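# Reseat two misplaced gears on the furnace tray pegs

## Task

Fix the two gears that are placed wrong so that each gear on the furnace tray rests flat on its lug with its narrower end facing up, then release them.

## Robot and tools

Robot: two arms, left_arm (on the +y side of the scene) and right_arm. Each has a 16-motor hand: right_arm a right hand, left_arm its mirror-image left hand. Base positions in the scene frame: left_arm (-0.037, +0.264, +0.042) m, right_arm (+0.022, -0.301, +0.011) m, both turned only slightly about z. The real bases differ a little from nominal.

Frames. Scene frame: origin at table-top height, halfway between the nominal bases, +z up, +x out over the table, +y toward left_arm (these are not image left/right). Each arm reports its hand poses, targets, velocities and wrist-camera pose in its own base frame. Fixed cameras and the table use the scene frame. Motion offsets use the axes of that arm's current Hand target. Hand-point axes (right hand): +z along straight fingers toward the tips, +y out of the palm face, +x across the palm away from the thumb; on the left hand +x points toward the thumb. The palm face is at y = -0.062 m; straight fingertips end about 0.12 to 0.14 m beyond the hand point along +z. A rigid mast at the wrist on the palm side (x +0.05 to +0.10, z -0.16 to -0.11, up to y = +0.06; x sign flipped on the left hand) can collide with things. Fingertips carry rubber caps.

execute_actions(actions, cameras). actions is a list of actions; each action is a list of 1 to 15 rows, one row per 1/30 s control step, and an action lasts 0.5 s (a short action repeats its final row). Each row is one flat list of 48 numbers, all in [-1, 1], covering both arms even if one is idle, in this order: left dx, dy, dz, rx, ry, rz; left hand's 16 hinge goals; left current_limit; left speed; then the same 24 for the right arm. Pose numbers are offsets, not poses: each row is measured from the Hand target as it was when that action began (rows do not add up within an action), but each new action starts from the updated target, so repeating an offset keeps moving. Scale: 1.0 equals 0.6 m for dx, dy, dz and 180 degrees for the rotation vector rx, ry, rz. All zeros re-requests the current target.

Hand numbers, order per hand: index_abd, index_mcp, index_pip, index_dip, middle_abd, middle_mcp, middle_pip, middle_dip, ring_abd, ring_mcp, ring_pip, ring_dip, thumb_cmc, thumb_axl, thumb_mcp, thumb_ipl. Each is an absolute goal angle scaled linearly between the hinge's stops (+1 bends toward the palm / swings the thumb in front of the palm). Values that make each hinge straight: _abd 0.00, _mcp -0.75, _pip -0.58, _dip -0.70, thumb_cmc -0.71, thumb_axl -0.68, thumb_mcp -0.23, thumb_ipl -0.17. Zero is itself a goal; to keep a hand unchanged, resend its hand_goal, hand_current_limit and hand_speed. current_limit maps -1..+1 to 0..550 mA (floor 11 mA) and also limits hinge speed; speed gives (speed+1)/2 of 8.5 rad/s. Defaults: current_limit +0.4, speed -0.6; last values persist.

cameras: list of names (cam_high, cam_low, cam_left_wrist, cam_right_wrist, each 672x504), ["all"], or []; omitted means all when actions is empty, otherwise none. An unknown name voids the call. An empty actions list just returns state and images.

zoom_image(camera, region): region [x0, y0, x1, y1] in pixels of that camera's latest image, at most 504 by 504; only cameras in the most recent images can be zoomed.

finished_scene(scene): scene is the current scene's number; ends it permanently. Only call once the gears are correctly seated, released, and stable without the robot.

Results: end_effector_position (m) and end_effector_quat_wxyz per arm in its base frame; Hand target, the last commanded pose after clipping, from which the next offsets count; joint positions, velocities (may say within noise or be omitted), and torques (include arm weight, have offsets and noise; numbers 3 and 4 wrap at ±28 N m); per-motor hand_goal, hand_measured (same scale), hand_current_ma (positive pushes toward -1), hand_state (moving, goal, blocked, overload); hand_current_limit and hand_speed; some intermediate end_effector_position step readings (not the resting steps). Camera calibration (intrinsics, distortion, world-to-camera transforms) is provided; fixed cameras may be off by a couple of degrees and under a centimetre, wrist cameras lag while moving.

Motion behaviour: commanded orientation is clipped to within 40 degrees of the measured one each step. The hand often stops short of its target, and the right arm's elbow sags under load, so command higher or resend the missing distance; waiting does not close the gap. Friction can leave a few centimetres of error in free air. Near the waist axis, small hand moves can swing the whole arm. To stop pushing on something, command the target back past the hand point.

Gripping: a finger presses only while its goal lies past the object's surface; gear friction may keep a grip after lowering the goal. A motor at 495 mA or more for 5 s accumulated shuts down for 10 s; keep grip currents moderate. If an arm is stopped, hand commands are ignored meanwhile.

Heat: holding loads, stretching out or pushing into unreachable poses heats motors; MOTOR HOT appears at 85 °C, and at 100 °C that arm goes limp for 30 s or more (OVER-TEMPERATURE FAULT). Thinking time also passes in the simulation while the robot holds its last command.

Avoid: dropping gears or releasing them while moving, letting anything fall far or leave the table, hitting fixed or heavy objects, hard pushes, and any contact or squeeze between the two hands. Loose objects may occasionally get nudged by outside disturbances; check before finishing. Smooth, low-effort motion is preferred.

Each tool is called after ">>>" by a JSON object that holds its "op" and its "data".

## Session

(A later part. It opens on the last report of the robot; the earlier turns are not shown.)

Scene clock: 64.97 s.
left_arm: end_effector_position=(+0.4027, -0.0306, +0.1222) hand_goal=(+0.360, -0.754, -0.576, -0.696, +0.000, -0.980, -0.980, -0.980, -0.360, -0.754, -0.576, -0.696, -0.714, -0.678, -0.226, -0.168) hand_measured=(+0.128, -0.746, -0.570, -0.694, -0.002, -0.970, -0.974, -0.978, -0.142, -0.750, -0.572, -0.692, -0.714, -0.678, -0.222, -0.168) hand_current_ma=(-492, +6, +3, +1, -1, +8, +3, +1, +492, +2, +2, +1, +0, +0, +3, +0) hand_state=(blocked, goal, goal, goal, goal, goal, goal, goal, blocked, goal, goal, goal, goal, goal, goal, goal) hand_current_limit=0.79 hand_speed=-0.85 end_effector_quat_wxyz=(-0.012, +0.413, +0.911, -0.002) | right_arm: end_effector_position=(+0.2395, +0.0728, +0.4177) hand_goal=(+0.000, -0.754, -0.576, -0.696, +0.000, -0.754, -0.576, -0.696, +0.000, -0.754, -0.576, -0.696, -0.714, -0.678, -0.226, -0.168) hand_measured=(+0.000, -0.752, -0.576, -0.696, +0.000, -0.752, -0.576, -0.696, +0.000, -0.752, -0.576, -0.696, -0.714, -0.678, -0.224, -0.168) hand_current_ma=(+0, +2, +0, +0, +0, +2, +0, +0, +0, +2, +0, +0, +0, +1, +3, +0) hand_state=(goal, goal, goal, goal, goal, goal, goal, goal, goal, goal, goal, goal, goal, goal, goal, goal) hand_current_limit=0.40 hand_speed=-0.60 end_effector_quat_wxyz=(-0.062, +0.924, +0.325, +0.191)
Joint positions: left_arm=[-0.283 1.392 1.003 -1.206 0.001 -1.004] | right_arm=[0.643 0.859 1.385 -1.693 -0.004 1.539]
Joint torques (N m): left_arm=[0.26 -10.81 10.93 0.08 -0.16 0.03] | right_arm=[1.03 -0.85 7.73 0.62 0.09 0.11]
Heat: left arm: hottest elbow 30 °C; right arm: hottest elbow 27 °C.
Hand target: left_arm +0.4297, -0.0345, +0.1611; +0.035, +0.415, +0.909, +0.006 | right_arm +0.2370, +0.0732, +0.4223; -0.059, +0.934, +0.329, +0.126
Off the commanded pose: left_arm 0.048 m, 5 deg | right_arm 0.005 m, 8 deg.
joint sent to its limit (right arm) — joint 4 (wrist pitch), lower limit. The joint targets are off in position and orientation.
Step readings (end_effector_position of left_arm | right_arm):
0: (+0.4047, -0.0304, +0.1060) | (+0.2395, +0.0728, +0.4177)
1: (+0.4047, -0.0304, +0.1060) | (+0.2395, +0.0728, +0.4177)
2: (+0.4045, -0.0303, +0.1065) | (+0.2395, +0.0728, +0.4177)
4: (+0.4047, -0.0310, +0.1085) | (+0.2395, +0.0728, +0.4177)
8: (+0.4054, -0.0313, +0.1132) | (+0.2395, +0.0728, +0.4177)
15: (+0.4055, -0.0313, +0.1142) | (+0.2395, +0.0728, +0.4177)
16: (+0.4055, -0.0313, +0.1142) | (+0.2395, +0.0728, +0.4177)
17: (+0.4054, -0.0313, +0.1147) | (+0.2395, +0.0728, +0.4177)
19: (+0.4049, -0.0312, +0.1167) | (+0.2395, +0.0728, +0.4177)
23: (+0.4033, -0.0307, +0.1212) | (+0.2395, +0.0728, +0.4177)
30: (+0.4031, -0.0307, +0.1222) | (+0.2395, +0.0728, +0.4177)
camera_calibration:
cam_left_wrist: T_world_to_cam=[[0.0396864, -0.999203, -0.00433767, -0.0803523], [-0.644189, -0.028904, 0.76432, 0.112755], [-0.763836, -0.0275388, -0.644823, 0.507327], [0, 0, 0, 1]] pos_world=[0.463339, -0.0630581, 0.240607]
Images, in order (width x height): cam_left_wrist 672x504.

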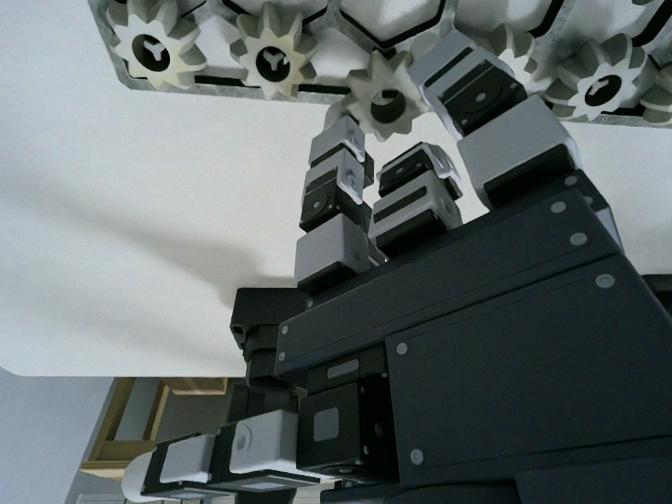

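>>> {"op": "execute_actions", "data": {"actions": [[[-0.003,0.004,-0.035,0,0,0,0.36,-0.754,-0.576,-0.696,0,-0.98,-0.98,-0.98,-0.36,-0.754,-0.576,-0.696,-0.714,-0.678,-0.226,-0.168,0.72,-0.85,0,0,0,0,0,0,0,-0.754,-0.576,-0.696,0,-0.754,-0.576,-0.696,0,-0.754,-0.576,-0.696,-0.714,-0.678,-0.226,-0.168,0.4,-0.6]],[[-0.003,0.004,-0.035,0,0,0,0.36,-0.754,-0.576,-0.696,0,-0.98,-0.98,-0.98,-0.36,-0.754,-0.576,-0.696,-0.714,-0.678,-0.226,-0.168,0.72,-0.85,0,0,0,0,0,0,0,-0.754,-0.576,-0.696,0,-0.754,-0.576,-0.696,0,-0.754,-0.576,-0.696,-0.714,-0.678,-0.226,-0.168,0.4,-0.6]]], "cameras": ["cam_left_wrist","cam_high"]}}

>>> {"op": "zoom_image", "data": {"camera": "cam_left_wrist", "region": [240, 0, 480, 180]}}

Scene clock: 67.43 s.
left_arm: end_effector_position=(+0.4098, -0.0328, +0.1636) hand_goal=(+0.360, -0.754, -0.576, -0.696, +0.000, -0.980, -0.980, -0.980, -0.360, -0.754, -0.576, -0.696, -0.714, -0.678, -0.226, -0.168) hand_measured=(+0.128, -0.746, -0.570, -0.694, -0.002, -0.970, -0.974, -0.978, -0.142, -0.752, -0.572, -0.692, -0.714, -0.678, -0.222, -0.168) hand_current_ma=(-473, +5, +3, +1, -1, +8, +3, +1, +473, +1, +1, +1, +0, +0, +3, +0) hand_state=(blocked, goal, goal, goal, goal, goal, goal, goal, blocked, goal, goal, goal, goal, goal, goal, goal) hand_current_limit=0.72 hand_speed=-0.85 end_effector_quat_wxyz=(-0.011, +0.415, +0.910, -0.002) | right_arm: end_effector_position=(+0.2395, +0.0728, +0.4177) hand_goal=(+0.000, -0.754, -0.576, -0.696, +0.000, -0.754, -0.576, -0.696, +0.000, -0.754, -0.576, -0.696, -0.714, -0.678, -0.226, -0.168) hand_measured=(+0.000, -0.752, -0.576, -0.696, +0.000, -0.752, -0.576, -0.696, +0.000, -0.752, -0.576, -0.696, -0.714, -0.678, -0.224, -0.168) hand_current_ma=(+0, +2, +0, +0, +0, +2, +0, +0, +0, +2, +0, +0, +0, +1, +3, +0) hand_state=(goal, goal, goal, goal, goal, goal, goal, goal, goal, goal, goal, goal, goal, goal, goal, goal) hand_current_limit=0.40 hand_speed=-0.60 end_effector_quat_wxyz=(-0.062, +0.924, +0.325, +0.191)
Joint positions: left_arm=[-0.283 1.372 1.098 -1.319 0.001 -0.999] | right_arm=[0.643 0.859 1.385 -1.693 -0.004 1.539]
Joint torques (N m): left_arm=[0.09 -10.52 11.19 0.03 -0.18 0.04] | right_arm=[1.08 -0.97 7.73 0.61 0.09 0.11]
Heat: left arm: hottest elbow 30 °C; right arm: hottest elbow 27 °C.
Hand target: left_arm +0.4328, -0.0334, +0.2034; +0.035, +0.415, +0.909, +0.006 | right_arm +0.2370, +0.0732, +0.4223; -0.059, +0.934, +0.329, +0.126
Off the commanded pose: left_arm 0.046 m, 5 deg | right_arm 0.005 m, 8 deg.
joint sent to its limit (right arm) — joint 4 (wrist pitch), lower limit. The joint targets are off in position and orientation.
Step readings (end_effector_position of left_arm | right_arm):
0: (+0.4027, -0.0306, +0.1222) | (+0.2395, +0.0728, +0.4177)
1: (+0.4027, -0.0306, +0.1222) | (+0.2395, +0.0728, +0.4177)
2: (+0.4028, -0.0306, +0.1232) | (+0.2395, +0.0728, +0.4177)
4: (+0.4018, -0.0303, +0.1263) | (+0.2395, +0.0728, +0.4177)
8: (+0.4044, -0.0311, +0.1368) | (+0.2395, +0.0728, +0.4177)
15: (+0.4076, -0.0320, +0.1442) | (+0.2395, +0.0728, +0.4177)
16: (+0.4076, -0.0320, +0.1442) | (+0.2395, +0.0728, +0.4177)
17: (+0.4072, -0.0320, +0.1447) | (+0.2395, +0.0728, +0.4177)
19: (+0.4052, -0.0314, +0.1472) | (+0.2395, +0.0728, +0.4177)
23: (+0.4071, -0.0319, +0.1568) | (+0.2395, +0.0728, +0.4177)
30: (+0.4101, -0.0329, +0.1637) | (+0.2395, +0.0728, +0.4177)
camera_calibration:
cam_left_wrist: T_world_to_cam=[[0.0351248, -0.999376, -0.00377444, -0.0808541], [-0.645397, -0.0255669, 0.763419, 0.0863181], [-0.763039, -0.0243789, -0.645893, 0.539416], [0, 0, 0, 1]] pos_world=[0.470145, -0.0654464, 0.282203]
Images, in order (width x height): cam_high 672x504, cam_left_wrist 672x504.

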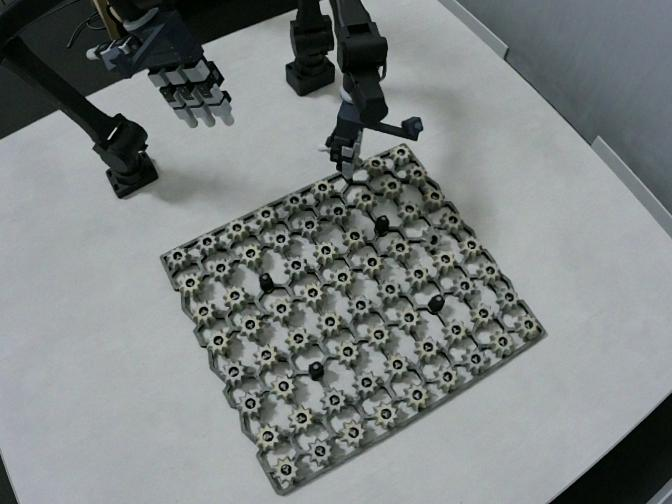

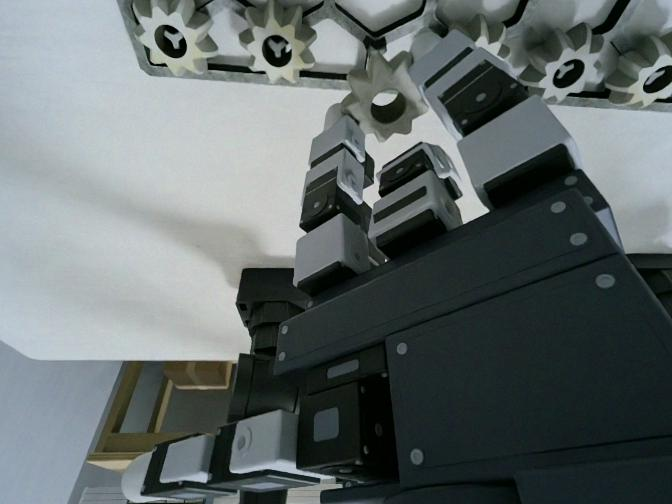

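Scaled by 2.100 from the camera's 672x504 image, which has a finer 960x720 frame.

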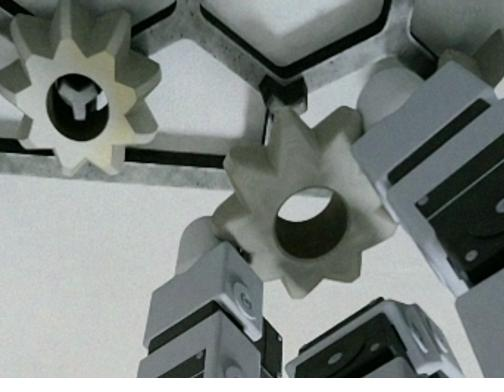

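>>> {"op": "execute_actions", "data": {"actions": [[[0,0,-0.05,0,0,0,0.36,-0.754,-0.576,-0.696,0,-0.98,-0.98,-0.98,-0.36,-0.754,-0.576,-0.696,-0.714,-0.678,-0.226,-0.168,0.72,-0.85,0,0,0,0,0,0,0,-0.754,-0.576,-0.696,0,-0.754,-0.576,-0.696,0,-0.754,-0.576,-0.696,-0.714,-0.678,-0.226,-0.168,0.4,-0.6]],[[0.055,0.0697,0,0,0,0,0.36,-0.754,-0.576,-0.696,0,-0.98,-0.98,-0.98,-0.36,-0.754,-0.576,-0.696,-0.714,-0.678,-0.226,-0.168,0.72,-0.85,0,0,0,0,0,0,0,-0.754,-0.576,-0.696,0,-0.754,-0.576,-0.696,0,-0.754,-0.576,-0.696,-0.714,-0.678,-0.226,-0.168,0.4,-0.6]],[[0.055,0.0697,0,0,0,0,0.36,-0.754,-0.576,-0.696,0,-0.98,-0.98,-0.98,-0.36,-0.754,-0.576,-0.696,-0.714,-0.678,-0.226,-0.168,0.72,-0.85,0,0,0,0,0,0,0,-0.754,-0.576,-0.696,0,-0.754,-0.576,-0.696,0,-0.754,-0.576,-0.696,-0.714,-0.678,-0.226,-0.168,0.4,-0.6]],[[0.055,0.0697,0,0,0,0,0.36,-0.754,-0.576,-0.696,0,-0.98,-0.98,-0.98,-0.36,-0.754,-0.576,-0.696,-0.714,-0.678,-0.226,-0.168,0.72,-0.85,0,0,0,0,0,0,0,-0.754,-0.576,-0.696,0,-0.754,-0.576,-0.696,0,-0.754,-0.576,-0.696,-0.714,-0.678,-0.226,-0.168,0.4,-0.6]],[[0.055,0.0697,0,0,0,0,0.36,-0.754,-0.576,-0.696,0,-0.98,-0.98,-0.98,-0.36,-0.754,-0.576,-0.696,-0.714,-0.678,-0.226,-0.168,0.72,-0.85,0,0,0,0,0,0,0,-0.754,-0.576,-0.696,0,-0.754,-0.576,-0.696,0,-0.754,-0.576,-0.696,-0.714,-0.678,-0.226,-0.168,0.4,-0.6]],[[0.055,0.0697,0,0,0,0,0.36,-0.754,-0.576,-0.696,0,-0.98,-0.98,-0.98,-0.36,-0.754,-0.576,-0.696,-0.714,-0.678,-0.226,-0.168,0.72,-0.85,0,0,0,0,0,0,0,-0.754,-0.576,-0.696,0,-0.754,-0.576,-0.696,0,-0.754,-0.576,-0.696,-0.714,-0.678,-0.226,-0.168,0.4,-0.6]],[[0.055,0.0697,0,0,0,0,0.36,-0.754,-0.576,-0.696,0,-0.98,-0.98,-0.98,-0.36,-0.754,-0.576,-0.696,-0.714,-0.678,-0.226,-0.168,0.72,-0.85,0,0,0,0,0,0,0,-0.754,-0.576,-0.696,0,-0.754,-0.576,-0.696,0,-0.754,-0.576,-0.696,-0.714,-0.678,-0.226,-0.168,0.4,-0.6]]], "cameras": ["cam_left_wrist","cam_high"]}}

>>> {"op": "zoom_image", "data": {"camera": "cam_left_wrist", "region": [240, 0, 480, 180]}}

Scene clock: 72.20 s.
left_arm: end_effector_position=(+0.4684, +0.2754, +0.1900) hand_goal=(+0.360, -0.754, -0.576, -0.696, +0.000, -0.980, -0.980, -0.980, -0.360, -0.754, -0.576, -0.696, -0.714, -0.678, -0.226, -0.168) hand_measured=(+0.128, -0.746, -0.574, -0.694, -0.002, -0.970, -0.974, -0.978, -0.144, -0.750, -0.574, -0.694, -0.714, -0.678, -0.222, -0.168) hand_current_ma=(-473, +5, +1, +0, -1, +7, +3, +1, +473, +1, +0, +0, +0, +0, +3, +0) hand_state=(blocked, goal, goal, goal, goal, goal, goal, goal, blocked, goal, goal, goal, goal, goal, goal, goal) hand_current_limit=0.72 hand_speed=-0.85 end_effector_quat_wxyz=(+0.005, +0.406, +0.914, -0.024) | right_arm: end_effector_position=(+0.2395, +0.0728, +0.4177) hand_goal=(+0.000, -0.754, -0.576, -0.696, +0.000, -0.754, -0.576, -0.696, +0.000, -0.754, -0.576, -0.696, -0.714, -0.678, -0.226, -0.168) hand_measured=(+0.000, -0.752, -0.576, -0.696, +0.000, -0.752, -0.576, -0.696, +0.000, -0.752, -0.576, -0.696, -0.714, -0.678, -0.224, -0.168) hand_current_ma=(+0, +2, +0, +0, +0, +2, +0, +0, +0, +2, +0, +0, +0, +1, +3, +0) hand_state=(goal, goal, goal, goal, goal, goal, goal, goal, goal, goal, goal, goal, goal, goal, goal, goal) hand_current_limit=0.40 hand_speed=-0.60 end_effector_quat_wxyz=(-0.062, +0.924, +0.325, +0.191)
Joint positions: left_arm=[0.462 1.593 1.418 -1.428 0.038 -0.272] | right_arm=[0.643 0.859 1.385 -1.693 -0.004 1.539]
Joint torques (N m): left_arm=[-1.03 -13.39 11.56 0.05 -0.08 0.04] | right_arm=[0.97 -0.79 7.72 0.61 0.08 0.11]
Heat: left arm: hottest elbow 31 °C; right arm: hottest elbow 27 °C.
Hand target: left_arm +0.4904, +0.2812, +0.2318; +0.035, +0.415, +0.909, +0.006 | right_arm +0.2370, +0.0732, +0.4223; -0.059, +0.934, +0.329, +0.126
Off the commanded pose: left_arm 0.048 m, 5 deg | right_arm 0.005 m, 8 deg.
joint sent to its limit (right arm) — joint 4 (wrist pitch), lower limit. The joint targets are off in position and orientation.
Step readings (end_effector_position of left_arm | right_arm):
0: (+0.4094, -0.0326, +0.1636) | (+0.2395, +0.0728, +0.4177)
1: (+0.4094, -0.0326, +0.1636) | (+0.2395, +0.0728, +0.4177)
2: (+0.4097, -0.0327, +0.1647) | (+0.2395, +0.0728, +0.4177)
4: (+0.4082, -0.0323, +0.1685) | (+0.2395, +0.0728, +0.4177)
8: (+0.4076, -0.0315, +0.1826) | (+0.2395, +0.0728, +0.4177)
15: (+0.4113, -0.0326, +0.1955) | (+0.2395, +0.0728, +0.4177)
16: (+0.4114, -0.0326, +0.1955) | (+0.2395, +0.0728, +0.4177)
17: (+0.4112, -0.0311, +0.1947) | (+0.2395, +0.0728, +0.4177)
19: (+0.4140, -0.0216, +0.1951) | (+0.2395, +0.0728, +0.4177)
23: (+0.4179, +0.0135, +0.1951) | (+0.2395, +0.0728, +0.4177)
30: (+0.4199, +0.0297, +0.1954) | (+0.2395, +0.0728, +0.4177)
31: (+0.4201, +0.0282, +0.1948) | (+0.2395, +0.0728, +0.4177)
32: (+0.4208, +0.0268, +0.1947) | (+0.2395, +0.0728, +0.4177)
34: (+0.4224, +0.0309, +0.1942) | (+0.2395, +0.0728, +0.4177)
38: (+0.4228, +0.0598, +0.1943) | (+0.2395, +0.0728, +0.4177)
45: (+0.4247, +0.0800, +0.1967) | (+0.2395, +0.0728, +0.4177)
46: (+0.4256, +0.0778, +0.1968) | (+0.2395, +0.0728, +0.4177)
47: (+0.4269, +0.0766, +0.1965) | (+0.2395, +0.0728, +0.4177)
49: (+0.4302, +0.0807, +0.1962) | (+0.2395, +0.0728, +0.4177)
53: (+0.4330, +0.1093, +0.1957) | (+0.2395, +0.0728, +0.4177)
60: (+0.4342, +0.1295, +0.1938) | (+0.2395, +0.0728, +0.4177)
61: (+0.4348, +0.1285, +0.1940) | (+0.2395, +0.0728, +0.4177)
62: (+0.4362, +0.1271, +0.1937) | (+0.2395, +0.0728, +0.4177)
64: (+0.4403, +0.1305, +0.1944) | (+0.2395, +0.0728, +0.4177)
68: (+0.4444, +0.1577, +0.1950) | (+0.2395, +0.0728, +0.4177)
75: (+0.4437, +0.1801, +0.1927) | (+0.2395, +0.0728, +0.4177)
76: (+0.4451, +0.1786, +0.1924) | (+0.2395, +0.0728, +0.4177)
77: (+0.4461, +0.1776, +0.1926) | (+0.2395, +0.0728, +0.4177)
79: (+0.4516, +0.1800, +0.1930) | (+0.2395, +0.0728, +0.4177)
83: (+0.4571, +0.2060, +0.1934) | (+0.2395, +0.0728, +0.4177)
90: (+0.4539, +0.2302, +0.1904) | (+0.2395, +0.0728, +0.4177)
91: (+0.4545, +0.2296, +0.1908) | (+0.2395, +0.0728, +0.4177)
92: (+0.4559, +0.2282, +0.1903) | (+0.2395, +0.0728, +0.4177)
94: (+0.4622, +0.2310, +0.1915) | (+0.2395, +0.0728, +0.4177)
98: (+0.4705, +0.2552, +0.1927) | (+0.2395, +0.0728, +0.4177)
105: (+0.4644, +0.2807, +0.1885) | (+0.2395, +0.0728, +0.4177)
camera_calibration:
cam_left_wrist: T_world_to_cam=[[0.0543882, -0.997294, 0.0494717, 0.205379], [-0.652824, 0.00197456, 0.757507, 0.10891], [-0.755554, -0.0734958, -0.65095, 0.619685], [0, 0, 0, 1]] pos_world=[0.528135, 0.250152, 0.310723]
Images, in order (width x height): cam_high 672x504, cam_left_wrist 672x504.

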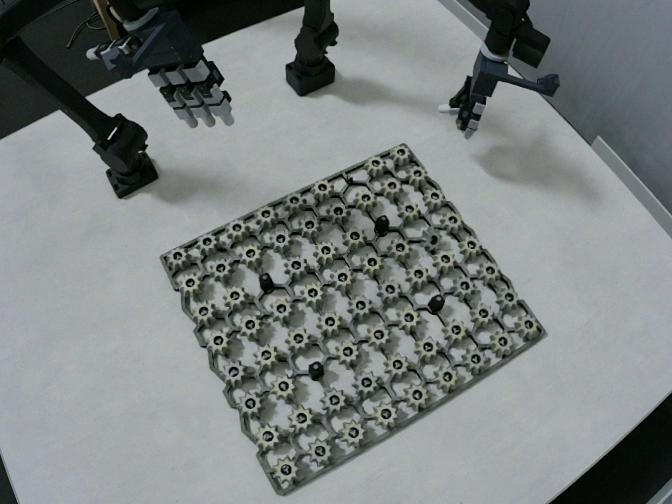

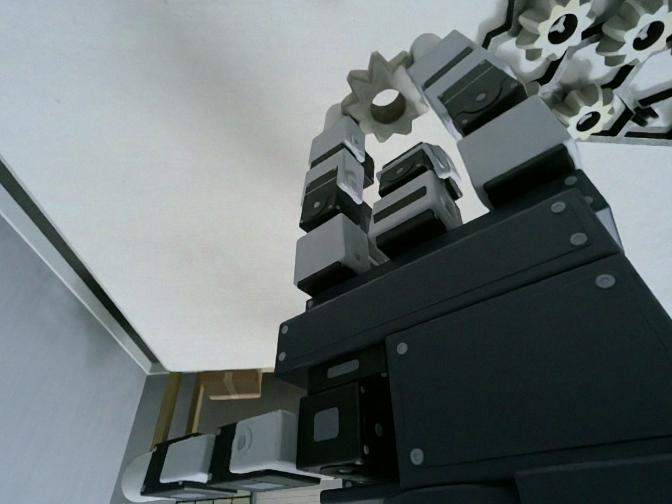

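Scaled by 2.100 from the camera's 672x504 image, which has a finer 960x720 frame.

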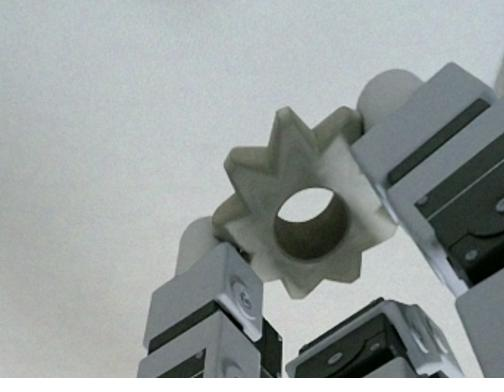

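>>> {"op": "execute_actions", "data": {"actions": [[[0,0,0,0,0,0,0.36,-0.754,-0.576,-0.696,0,-0.98,-0.98,0.95,-0.36,-0.754,-0.576,-0.696,-0.714,-0.678,-0.226,-0.168,0.72,-0.5,0,0,0,0,0,0,0,-0.754,-0.576,-0.696,0,-0.754,-0.576,-0.696,0,-0.754,-0.576,-0.696,-0.714,-0.678,-0.226,-0.168,0.4,-0.6]],[[0,0,0,0,0,0,0.36,-0.754,-0.576,-0.696,0,-0.98,-0.98,0.95,-0.36,-0.754,-0.576,-0.696,-0.714,-0.678,-0.226,-0.168,0.72,-0.5,0,0,0,0,0,0,0,-0.754,-0.576,-0.696,0,-0.754,-0.576,-0.696,0,-0.754,-0.576,-0.696,-0.714,-0.678,-0.226,-0.168,0.4,-0.6]],[[0,0,0,0,0,0,0.36,-0.754,-0.576,-0.696,0,-0.98,0.9,0.95,-0.36,-0.754,-0.576,-0.696,-0.714,-0.678,-0.226,-0.168,0.72,-0.5,0,0,0,0,0,0,0,-0.754,-0.576,-0.696,0,-0.754,-0.576,-0.696,0,-0.754,-0.576,-0.696,-0.714,-0.678,-0.226,-0.168,0.4,-0.6]],[[0,0,0,0,0,0,0.36,-0.754,-0.576,-0.696,0,-0.98,0.9,0.95,-0.36,-0.754,-0.576,-0.696,-0.714,-0.678,-0.226,-0.168,0.72,-0.5,0,0,0,0,0,0,0,-0.754,-0.576,-0.696,0,-0.754,-0.576,-0.696,0,-0.754,-0.576,-0.696,-0.714,-0.678,-0.226,-0.168,0.4,-0.6]]], "cameras": ["cam_left_wrist","cam_high"]}}

Scene clock: 75.00 s.
left_arm: end_effector_position=(+0.4681, +0.2752, +0.1899) hand_goal=(+0.360, -0.754, -0.576, -0.696, +0.000, -0.980, +0.900, +0.950, -0.360, -0.754, -0.576, -0.696, -0.714, -0.678, -0.226, -0.168) hand_measured=(+0.128, -0.744, -0.568, -0.690, +0.004, -0.978, +0.774, +0.930, -0.144, -0.752, -0.574, -0.692, -0.714, -0.678, -0.222, -0.168) hand_current_ma=(-473, +7, +4, +3, +1, +1, -357, -21, +473, +1, +1, +1, +0, +0, +3, +0) hand_state=(blocked, goal, goal, goal, goal, goal, blocked, blocked, blocked, goal, goal, goal, goal, goal, goal, goal) hand_current_limit=0.72 hand_speed=-0.50 end_effector_quat_wxyz=(+0.004, +0.406, +0.914, -0.025) | right_arm: end_effector_position=(+0.2395, +0.0728, +0.4177) hand_goal=(+0.000, -0.754, -0.576, -0.696, +0.000, -0.754, -0.576, -0.696, +0.000, -0.754, -0.576, -0.696, -0.714, -0.678, -0.226, -0.168) hand_measured=(+0.000, -0.752, -0.576, -0.696, +0.000, -0.752, -0.576, -0.696, +0.000, -0.752, -0.576, -0.696, -0.714, -0.678, -0.224, -0.168) hand_current_ma=(+0, +2, +0, +0, +0, +2, +0, +0, +0, +2, +0, +0, +0, +1, +3, +0) hand_state=(goal, goal, goal, goal, goal, goal, goal, goal, goal, goal, goal, goal, goal, goal, goal, goal) hand_current_limit=0.40 hand_speed=-0.60 end_effector_quat_wxyz=(-0.062, +0.924, +0.325, +0.191)
Joint positions: left_arm=[0.462 1.593 1.418 -1.43 0.038 -0.272] | right_arm=[0.643 0.859 1.385 -1.693 -0.004 1.539]
Joint torques (N m): left_arm=[-0.97 -13.27 11.66 0.05 -0.1 0.04] | right_arm=[0.91 -0.97 7.77 0.61 0.08 0.12]
Heat: left arm: hottest elbow 31 °C; right arm: hottest elbow 27 °C.
Hand target: left_arm +0.4904, +0.2812, +0.2318; +0.035, +0.415, +0.909, +0.006 | right_arm +0.2370, +0.0732, +0.4223; -0.059, +0.934, +0.329, +0.126
Off the commanded pose: left_arm 0.048 m, 5 deg | right_arm 0.005 m, 8 deg.
joint sent to its limit (right arm) — joint 4 (wrist pitch), lower limit. The joint targets are off in position and orientation.
Step readings (end_effector_position of left_arm | right_arm):
0: (+0.4684, +0.2754, +0.1900) | (+0.2395, +0.0728, +0.4177)
1: (+0.4684, +0.2754, +0.1900) | (+0.2395, +0.0728, +0.4177)
2: (+0.4684, +0.2754, +0.1900) | (+0.2395, +0.0728, +0.4177)
4: (+0.4684, +0.2754, +0.1900) | (+0.2395, +0.0728, +0.4177)
8: (+0.4684, +0.2754, +0.1900) | (+0.2395, +0.0728, +0.4177)
15: (+0.4684, +0.2754, +0.1900) | (+0.2395, +0.0728, +0.4177)
16: (+0.4684, +0.2754, +0.1900) | (+0.2395, +0.0728, +0.4177)
17: (+0.4684, +0.2754, +0.1900) | (+0.2395, +0.0728, +0.4177)
19: (+0.4684, +0.2754, +0.1900) | (+0.2395, +0.0728, +0.4177)
23: (+0.4681, +0.2752, +0.1899) | (+0.2395, +0.0728, +0.4177)
30: (+0.4681, +0.2752, +0.1899) | (+0.2395, +0.0728, +0.4177)
31: (+0.4681, +0.2752, +0.1899) | (+0.2395, +0.0728, +0.4177)
32: (+0.4681, +0.2752, +0.1899) | (+0.2395, +0.0728, +0.4177)
34: (+0.4681, +0.2752, +0.1899) | (+0.2395, +0.0728, +0.4177)
38: (+0.4681, +0.2752, +0.1899) | (+0.2395, +0.0728, +0.4177)
45: (+0.4681, +0.2752, +0.1899) | (+0.2395, +0.0728, +0.4177)
46: (+0.4681, +0.2752, +0.1899) | (+0.2395, +0.0728, +0.4177)
47: (+0.4681, +0.2752, +0.1899) | (+0.2395, +0.0728, +0.4177)
49: (+0.4681, +0.2752, +0.1899) | (+0.2395, +0.0728, +0.4177)
53: (+0.4681, +0.2752, +0.1899) | (+0.2395, +0.0728, +0.4177)
60: (+0.4681, +0.2752, +0.1899) | (+0.2395, +0.0728, +0.4177)
camera_calibration:
cam_left_wrist: T_world_to_cam=[[0.0544409, -0.997263, 0.0500365, 0.205088], [-0.65177, 0.00247212, 0.758413, 0.107966], [-0.75646, -0.073901, -0.649851, 0.619635], [0, 0, 0, 1]] pos_world=[0.527933, 0.250052, 0.310526]
Images, in order (width x height): cam_high 672x504, cam_left_wrist 672x504.

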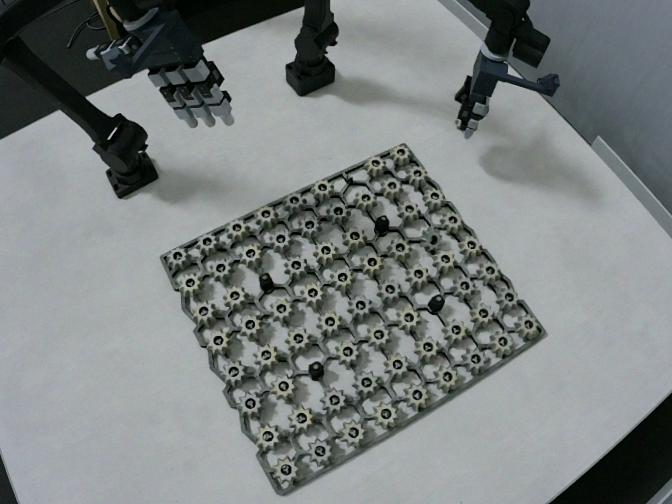

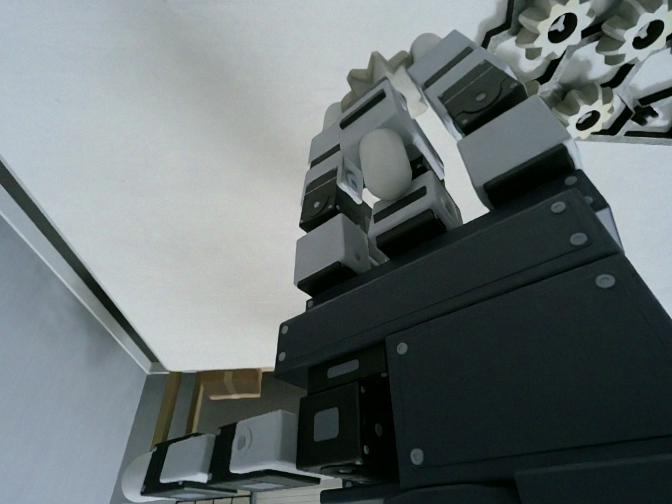

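>>> {"op": "execute_actions", "data": {"actions": [[[0,0.0667,0,0,0,0,0.36,-0.754,-0.576,-0.696,0,-0.6,0.7,0.9,-0.36,-0.754,-0.576,-0.696,-0.714,-0.678,-0.226,-0.168,0.72,-0.5,0,0,0,0,0,0,0,-0.754,-0.576,-0.696,0,-0.754,-0.576,-0.696,0,-0.754,-0.576,-0.696,-0.714,-0.678,-0.226,-0.168,0.4,-0.6]],[[0,0.0667,0,0,0,0,0.36,-0.754,-0.576,-0.696,0,-0.6,0.7,0.9,-0.36,-0.754,-0.576,-0.696,-0.714,-0.678,-0.226,-0.168,0.72,-0.5,0,0,0,0,0,0,0,-0.754,-0.576,-0.696,0,-0.754,-0.576,-0.696,0,-0.754,-0.576,-0.696,-0.714,-0.678,-0.226,-0.168,0.4,-0.6]],[[0,-0.0427,-0.0222,-0.0667,0,0,0.36,-0.754,-0.576,-0.696,0,-0.6,0.7,0.9,-0.36,-0.754,-0.576,-0.696,-0.714,-0.678,-0.226,-0.168,0.72,-0.5,0,0,0,0,0,0,0,-0.754,-0.576,-0.696,0,-0.754,-0.576,-0.696,0,-0.754,-0.576,-0.696,-0.714,-0.678,-0.226,-0.168,0.4,-0.6]],[[0,-0.0427,-0.0222,-0.0667,0,0,0.36,-0.754,-0.576,-0.696,0,-0.6,0.7,0.9,-0.36,-0.754,-0.576,-0.696,-0.714,-0.678,-0.226,-0.168,0.72,-0.5,0,0,0,0,0,0,0,-0.754,-0.576,-0.696,0,-0.754,-0.576,-0.696,0,-0.754,-0.576,-0.696,-0.714,-0.678,-0.226,-0.168,0.4,-0.6]],[[0,-0.0427,-0.0222,-0.0667,0,0,0.36,-0.754,-0.576,-0.696,0,-0.6,0.7,0.9,-0.36,-0.754,-0.576,-0.696,-0.714,-0.678,-0.226,-0.168,0.72,-0.5,0,0,0,0,0,0,0,-0.754,-0.576,-0.696,0,-0.754,-0.576,-0.696,0,-0.754,-0.576,-0.696,-0.714,-0.678,-0.226,-0.168,0.4,-0.6]]], "cameras": ["cam_left_wrist","cam_high","cam_low"]}}

Scene clock: 79.10 s.
left_arm: end_effector_position=(+0.4754, +0.2772, +0.2099) hand_goal=(+0.360, -0.754, -0.576, -0.696, +0.000, -0.600, +0.700, +0.900, -0.360, -0.754, -0.576, -0.696, -0.714, -0.678, -0.226, -0.168) hand_measured=(+0.128, -0.770, -0.582, -0.696, +0.004, -0.604, +0.700, +0.900, -0.144, -0.774, -0.586, -0.700, -0.716, -0.678, -0.222, -0.168) hand_current_ma=(-473, -16, -3, +0, +1, -2, +0, +0, +473, -23, -7, -1, -1, +0, +3, +0) hand_state=(blocked, goal, goal, goal, goal, goal, goal, goal, blocked, blocked, goal, goal, goal, goal, goal, goal) hand_current_limit=0.72 hand_speed=-0.50 end_effector_quat_wxyz=(+0.129, +0.393, +0.877, +0.245) | right_arm: end_effector_position=(+0.2395, +0.0728, +0.4177) hand_goal=(+0.000, -0.754, -0.576, -0.696, +0.000, -0.754, -0.576, -0.696, +0.000, -0.754, -0.576, -0.696, -0.714, -0.678, -0.226, -0.168) hand_measured=(+0.000, -0.752, -0.576, -0.696, +0.000, -0.752, -0.576, -0.696, +0.000, -0.752, -0.576, -0.696, -0.714, -0.678, -0.224, -0.168) hand_current_ma=(+0, +2, +0, +0, +0, +2, +0, +0, +0, +2, +0, +0, +0, +1, +3, +0) hand_state=(goal, goal, goal, goal, goal, goal, goal, goal, goal, goal, goal, goal, goal, goal, goal, goal) hand_current_limit=0.40 hand_speed=-0.60 end_effector_quat_wxyz=(-0.062, +0.924, +0.325, +0.191)
Joint positions: left_arm=[0.402 1.341 0.969 -0.653 -0.138 -0.287] | right_arm=[0.643 0.859 1.385 -1.693 -0.004 1.539]
Joint torques (N m): left_arm=[-0.73 -12.34 8.69 2.73 -0.59 -0.07] | right_arm=[0.97 -0.85 7.75 0.64 0.09 0.12]
Heat: left arm: hottest elbow 32 °C; right arm: hottest elbow 28 °C.
Hand target: left_arm +0.4871, +0.2801, +0.2544; +0.162, +0.383, +0.863, +0.287 | right_arm +0.2370, +0.0732, +0.4223; -0.059, +0.934, +0.329, +0.126
Off the commanded pose: left_arm 0.046 m, 6 deg | right_arm 0.005 m, 8 deg.
joint sent to its limit (right arm) — joint 4 (wrist pitch), lower limit. The joint targets are off in position and orientation.
Step readings (end_effector_position of left_arm | right_arm):
0: (+0.4681, +0.2752, +0.1899) | (+0.2395, +0.0728, +0.4177)
1: (+0.4686, +0.2754, +0.1898) | (+0.2395, +0.0728, +0.4177)
2: (+0.4691, +0.2756, +0.1899) | (+0.2395, +0.0728, +0.4177)
4: (+0.4770, +0.2793, +0.1925) | (+0.2395, +0.0728, +0.4177)
8: (+0.4992, +0.2896, +0.1938) | (+0.2395, +0.0728, +0.4177)
15: (+0.5055, +0.2943, +0.1869) | (+0.2395, +0.0728, +0.4177)
16: (+0.5038, +0.2944, +0.1871) | (+0.2395, +0.0728, +0.4177)
17: (+0.5041, +0.2944, +0.1867) | (+0.2395, +0.0728, +0.4177)
19: (+0.5105, +0.2985, +0.1887) | (+0.2395, +0.0728, +0.4177)
23: (+0.5313, +0.3139, +0.1931) | (+0.2395, +0.0728, +0.4177)
30: (+0.5342, +0.3253, +0.1879) | (+0.2395, +0.0728, +0.4177)
31: (+0.5322, +0.3259, +0.1867) | (+0.2395, +0.0728, +0.4177)
32: (+0.5320, +0.3267, +0.1875) | (+0.2395, +0.0728, +0.4177)
34: (+0.5311, +0.3279, +0.1868) | (+0.2395, +0.0728, +0.4177)
38: (+0.5177, +0.3225, +0.1938) | (+0.2395, +0.0728, +0.4177)
45: (+0.5200, +0.3162, +0.2167) | (+0.2395, +0.0728, +0.4177)
46: (+0.5210, +0.3160, +0.2171) | (+0.2395, +0.0728, +0.4177)
47: (+0.5216, +0.3165, +0.2168) | (+0.2395, +0.0728, +0.4177)
49: (+0.5157, +0.3138, +0.2115) | (+0.2395, +0.0728, +0.4177)
53: (+0.4948, +0.3004, +0.2029) | (+0.2395, +0.0728, +0.4177)
60: (+0.4979, +0.2930, +0.2108) | (+0.2395, +0.0728, +0.4177)
61: (+0.4990, +0.2928, +0.2115) | (+0.2395, +0.0728, +0.4177)
62: (+0.4994, +0.2935, +0.2133) | (+0.2395, +0.0728, +0.4177)
64: (+0.4938, +0.2912, +0.2138) | (+0.2395, +0.0728, +0.4177)
68: (+0.4727, +0.2814, +0.2079) | (+0.2395, +0.0728, +0.4177)
75: (+0.4727, +0.2776, +0.2080) | (+0.2395, +0.0728, +0.4177)
camera_calibration:
cam_left_wrist: T_world_to_cam=[[0.11663, -0.944864, -0.305989, 0.236422], [-0.910173, -0.224982, 0.347804, 0.369699], [-0.397469, 0.237938, -0.88623, 0.430759], [0, 0, 0, 1]] pos_world=[0.48013, 0.204068, 0.325512]
Images, in order (width x height): cam_high 672x504, cam_low 672x504, cam_left_wrist 672x504.

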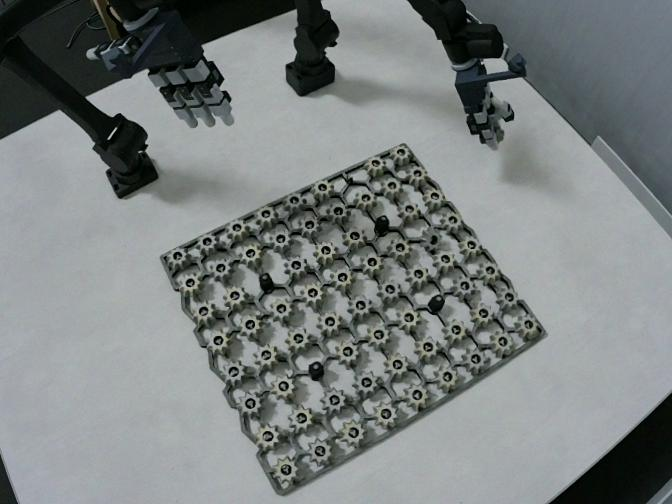

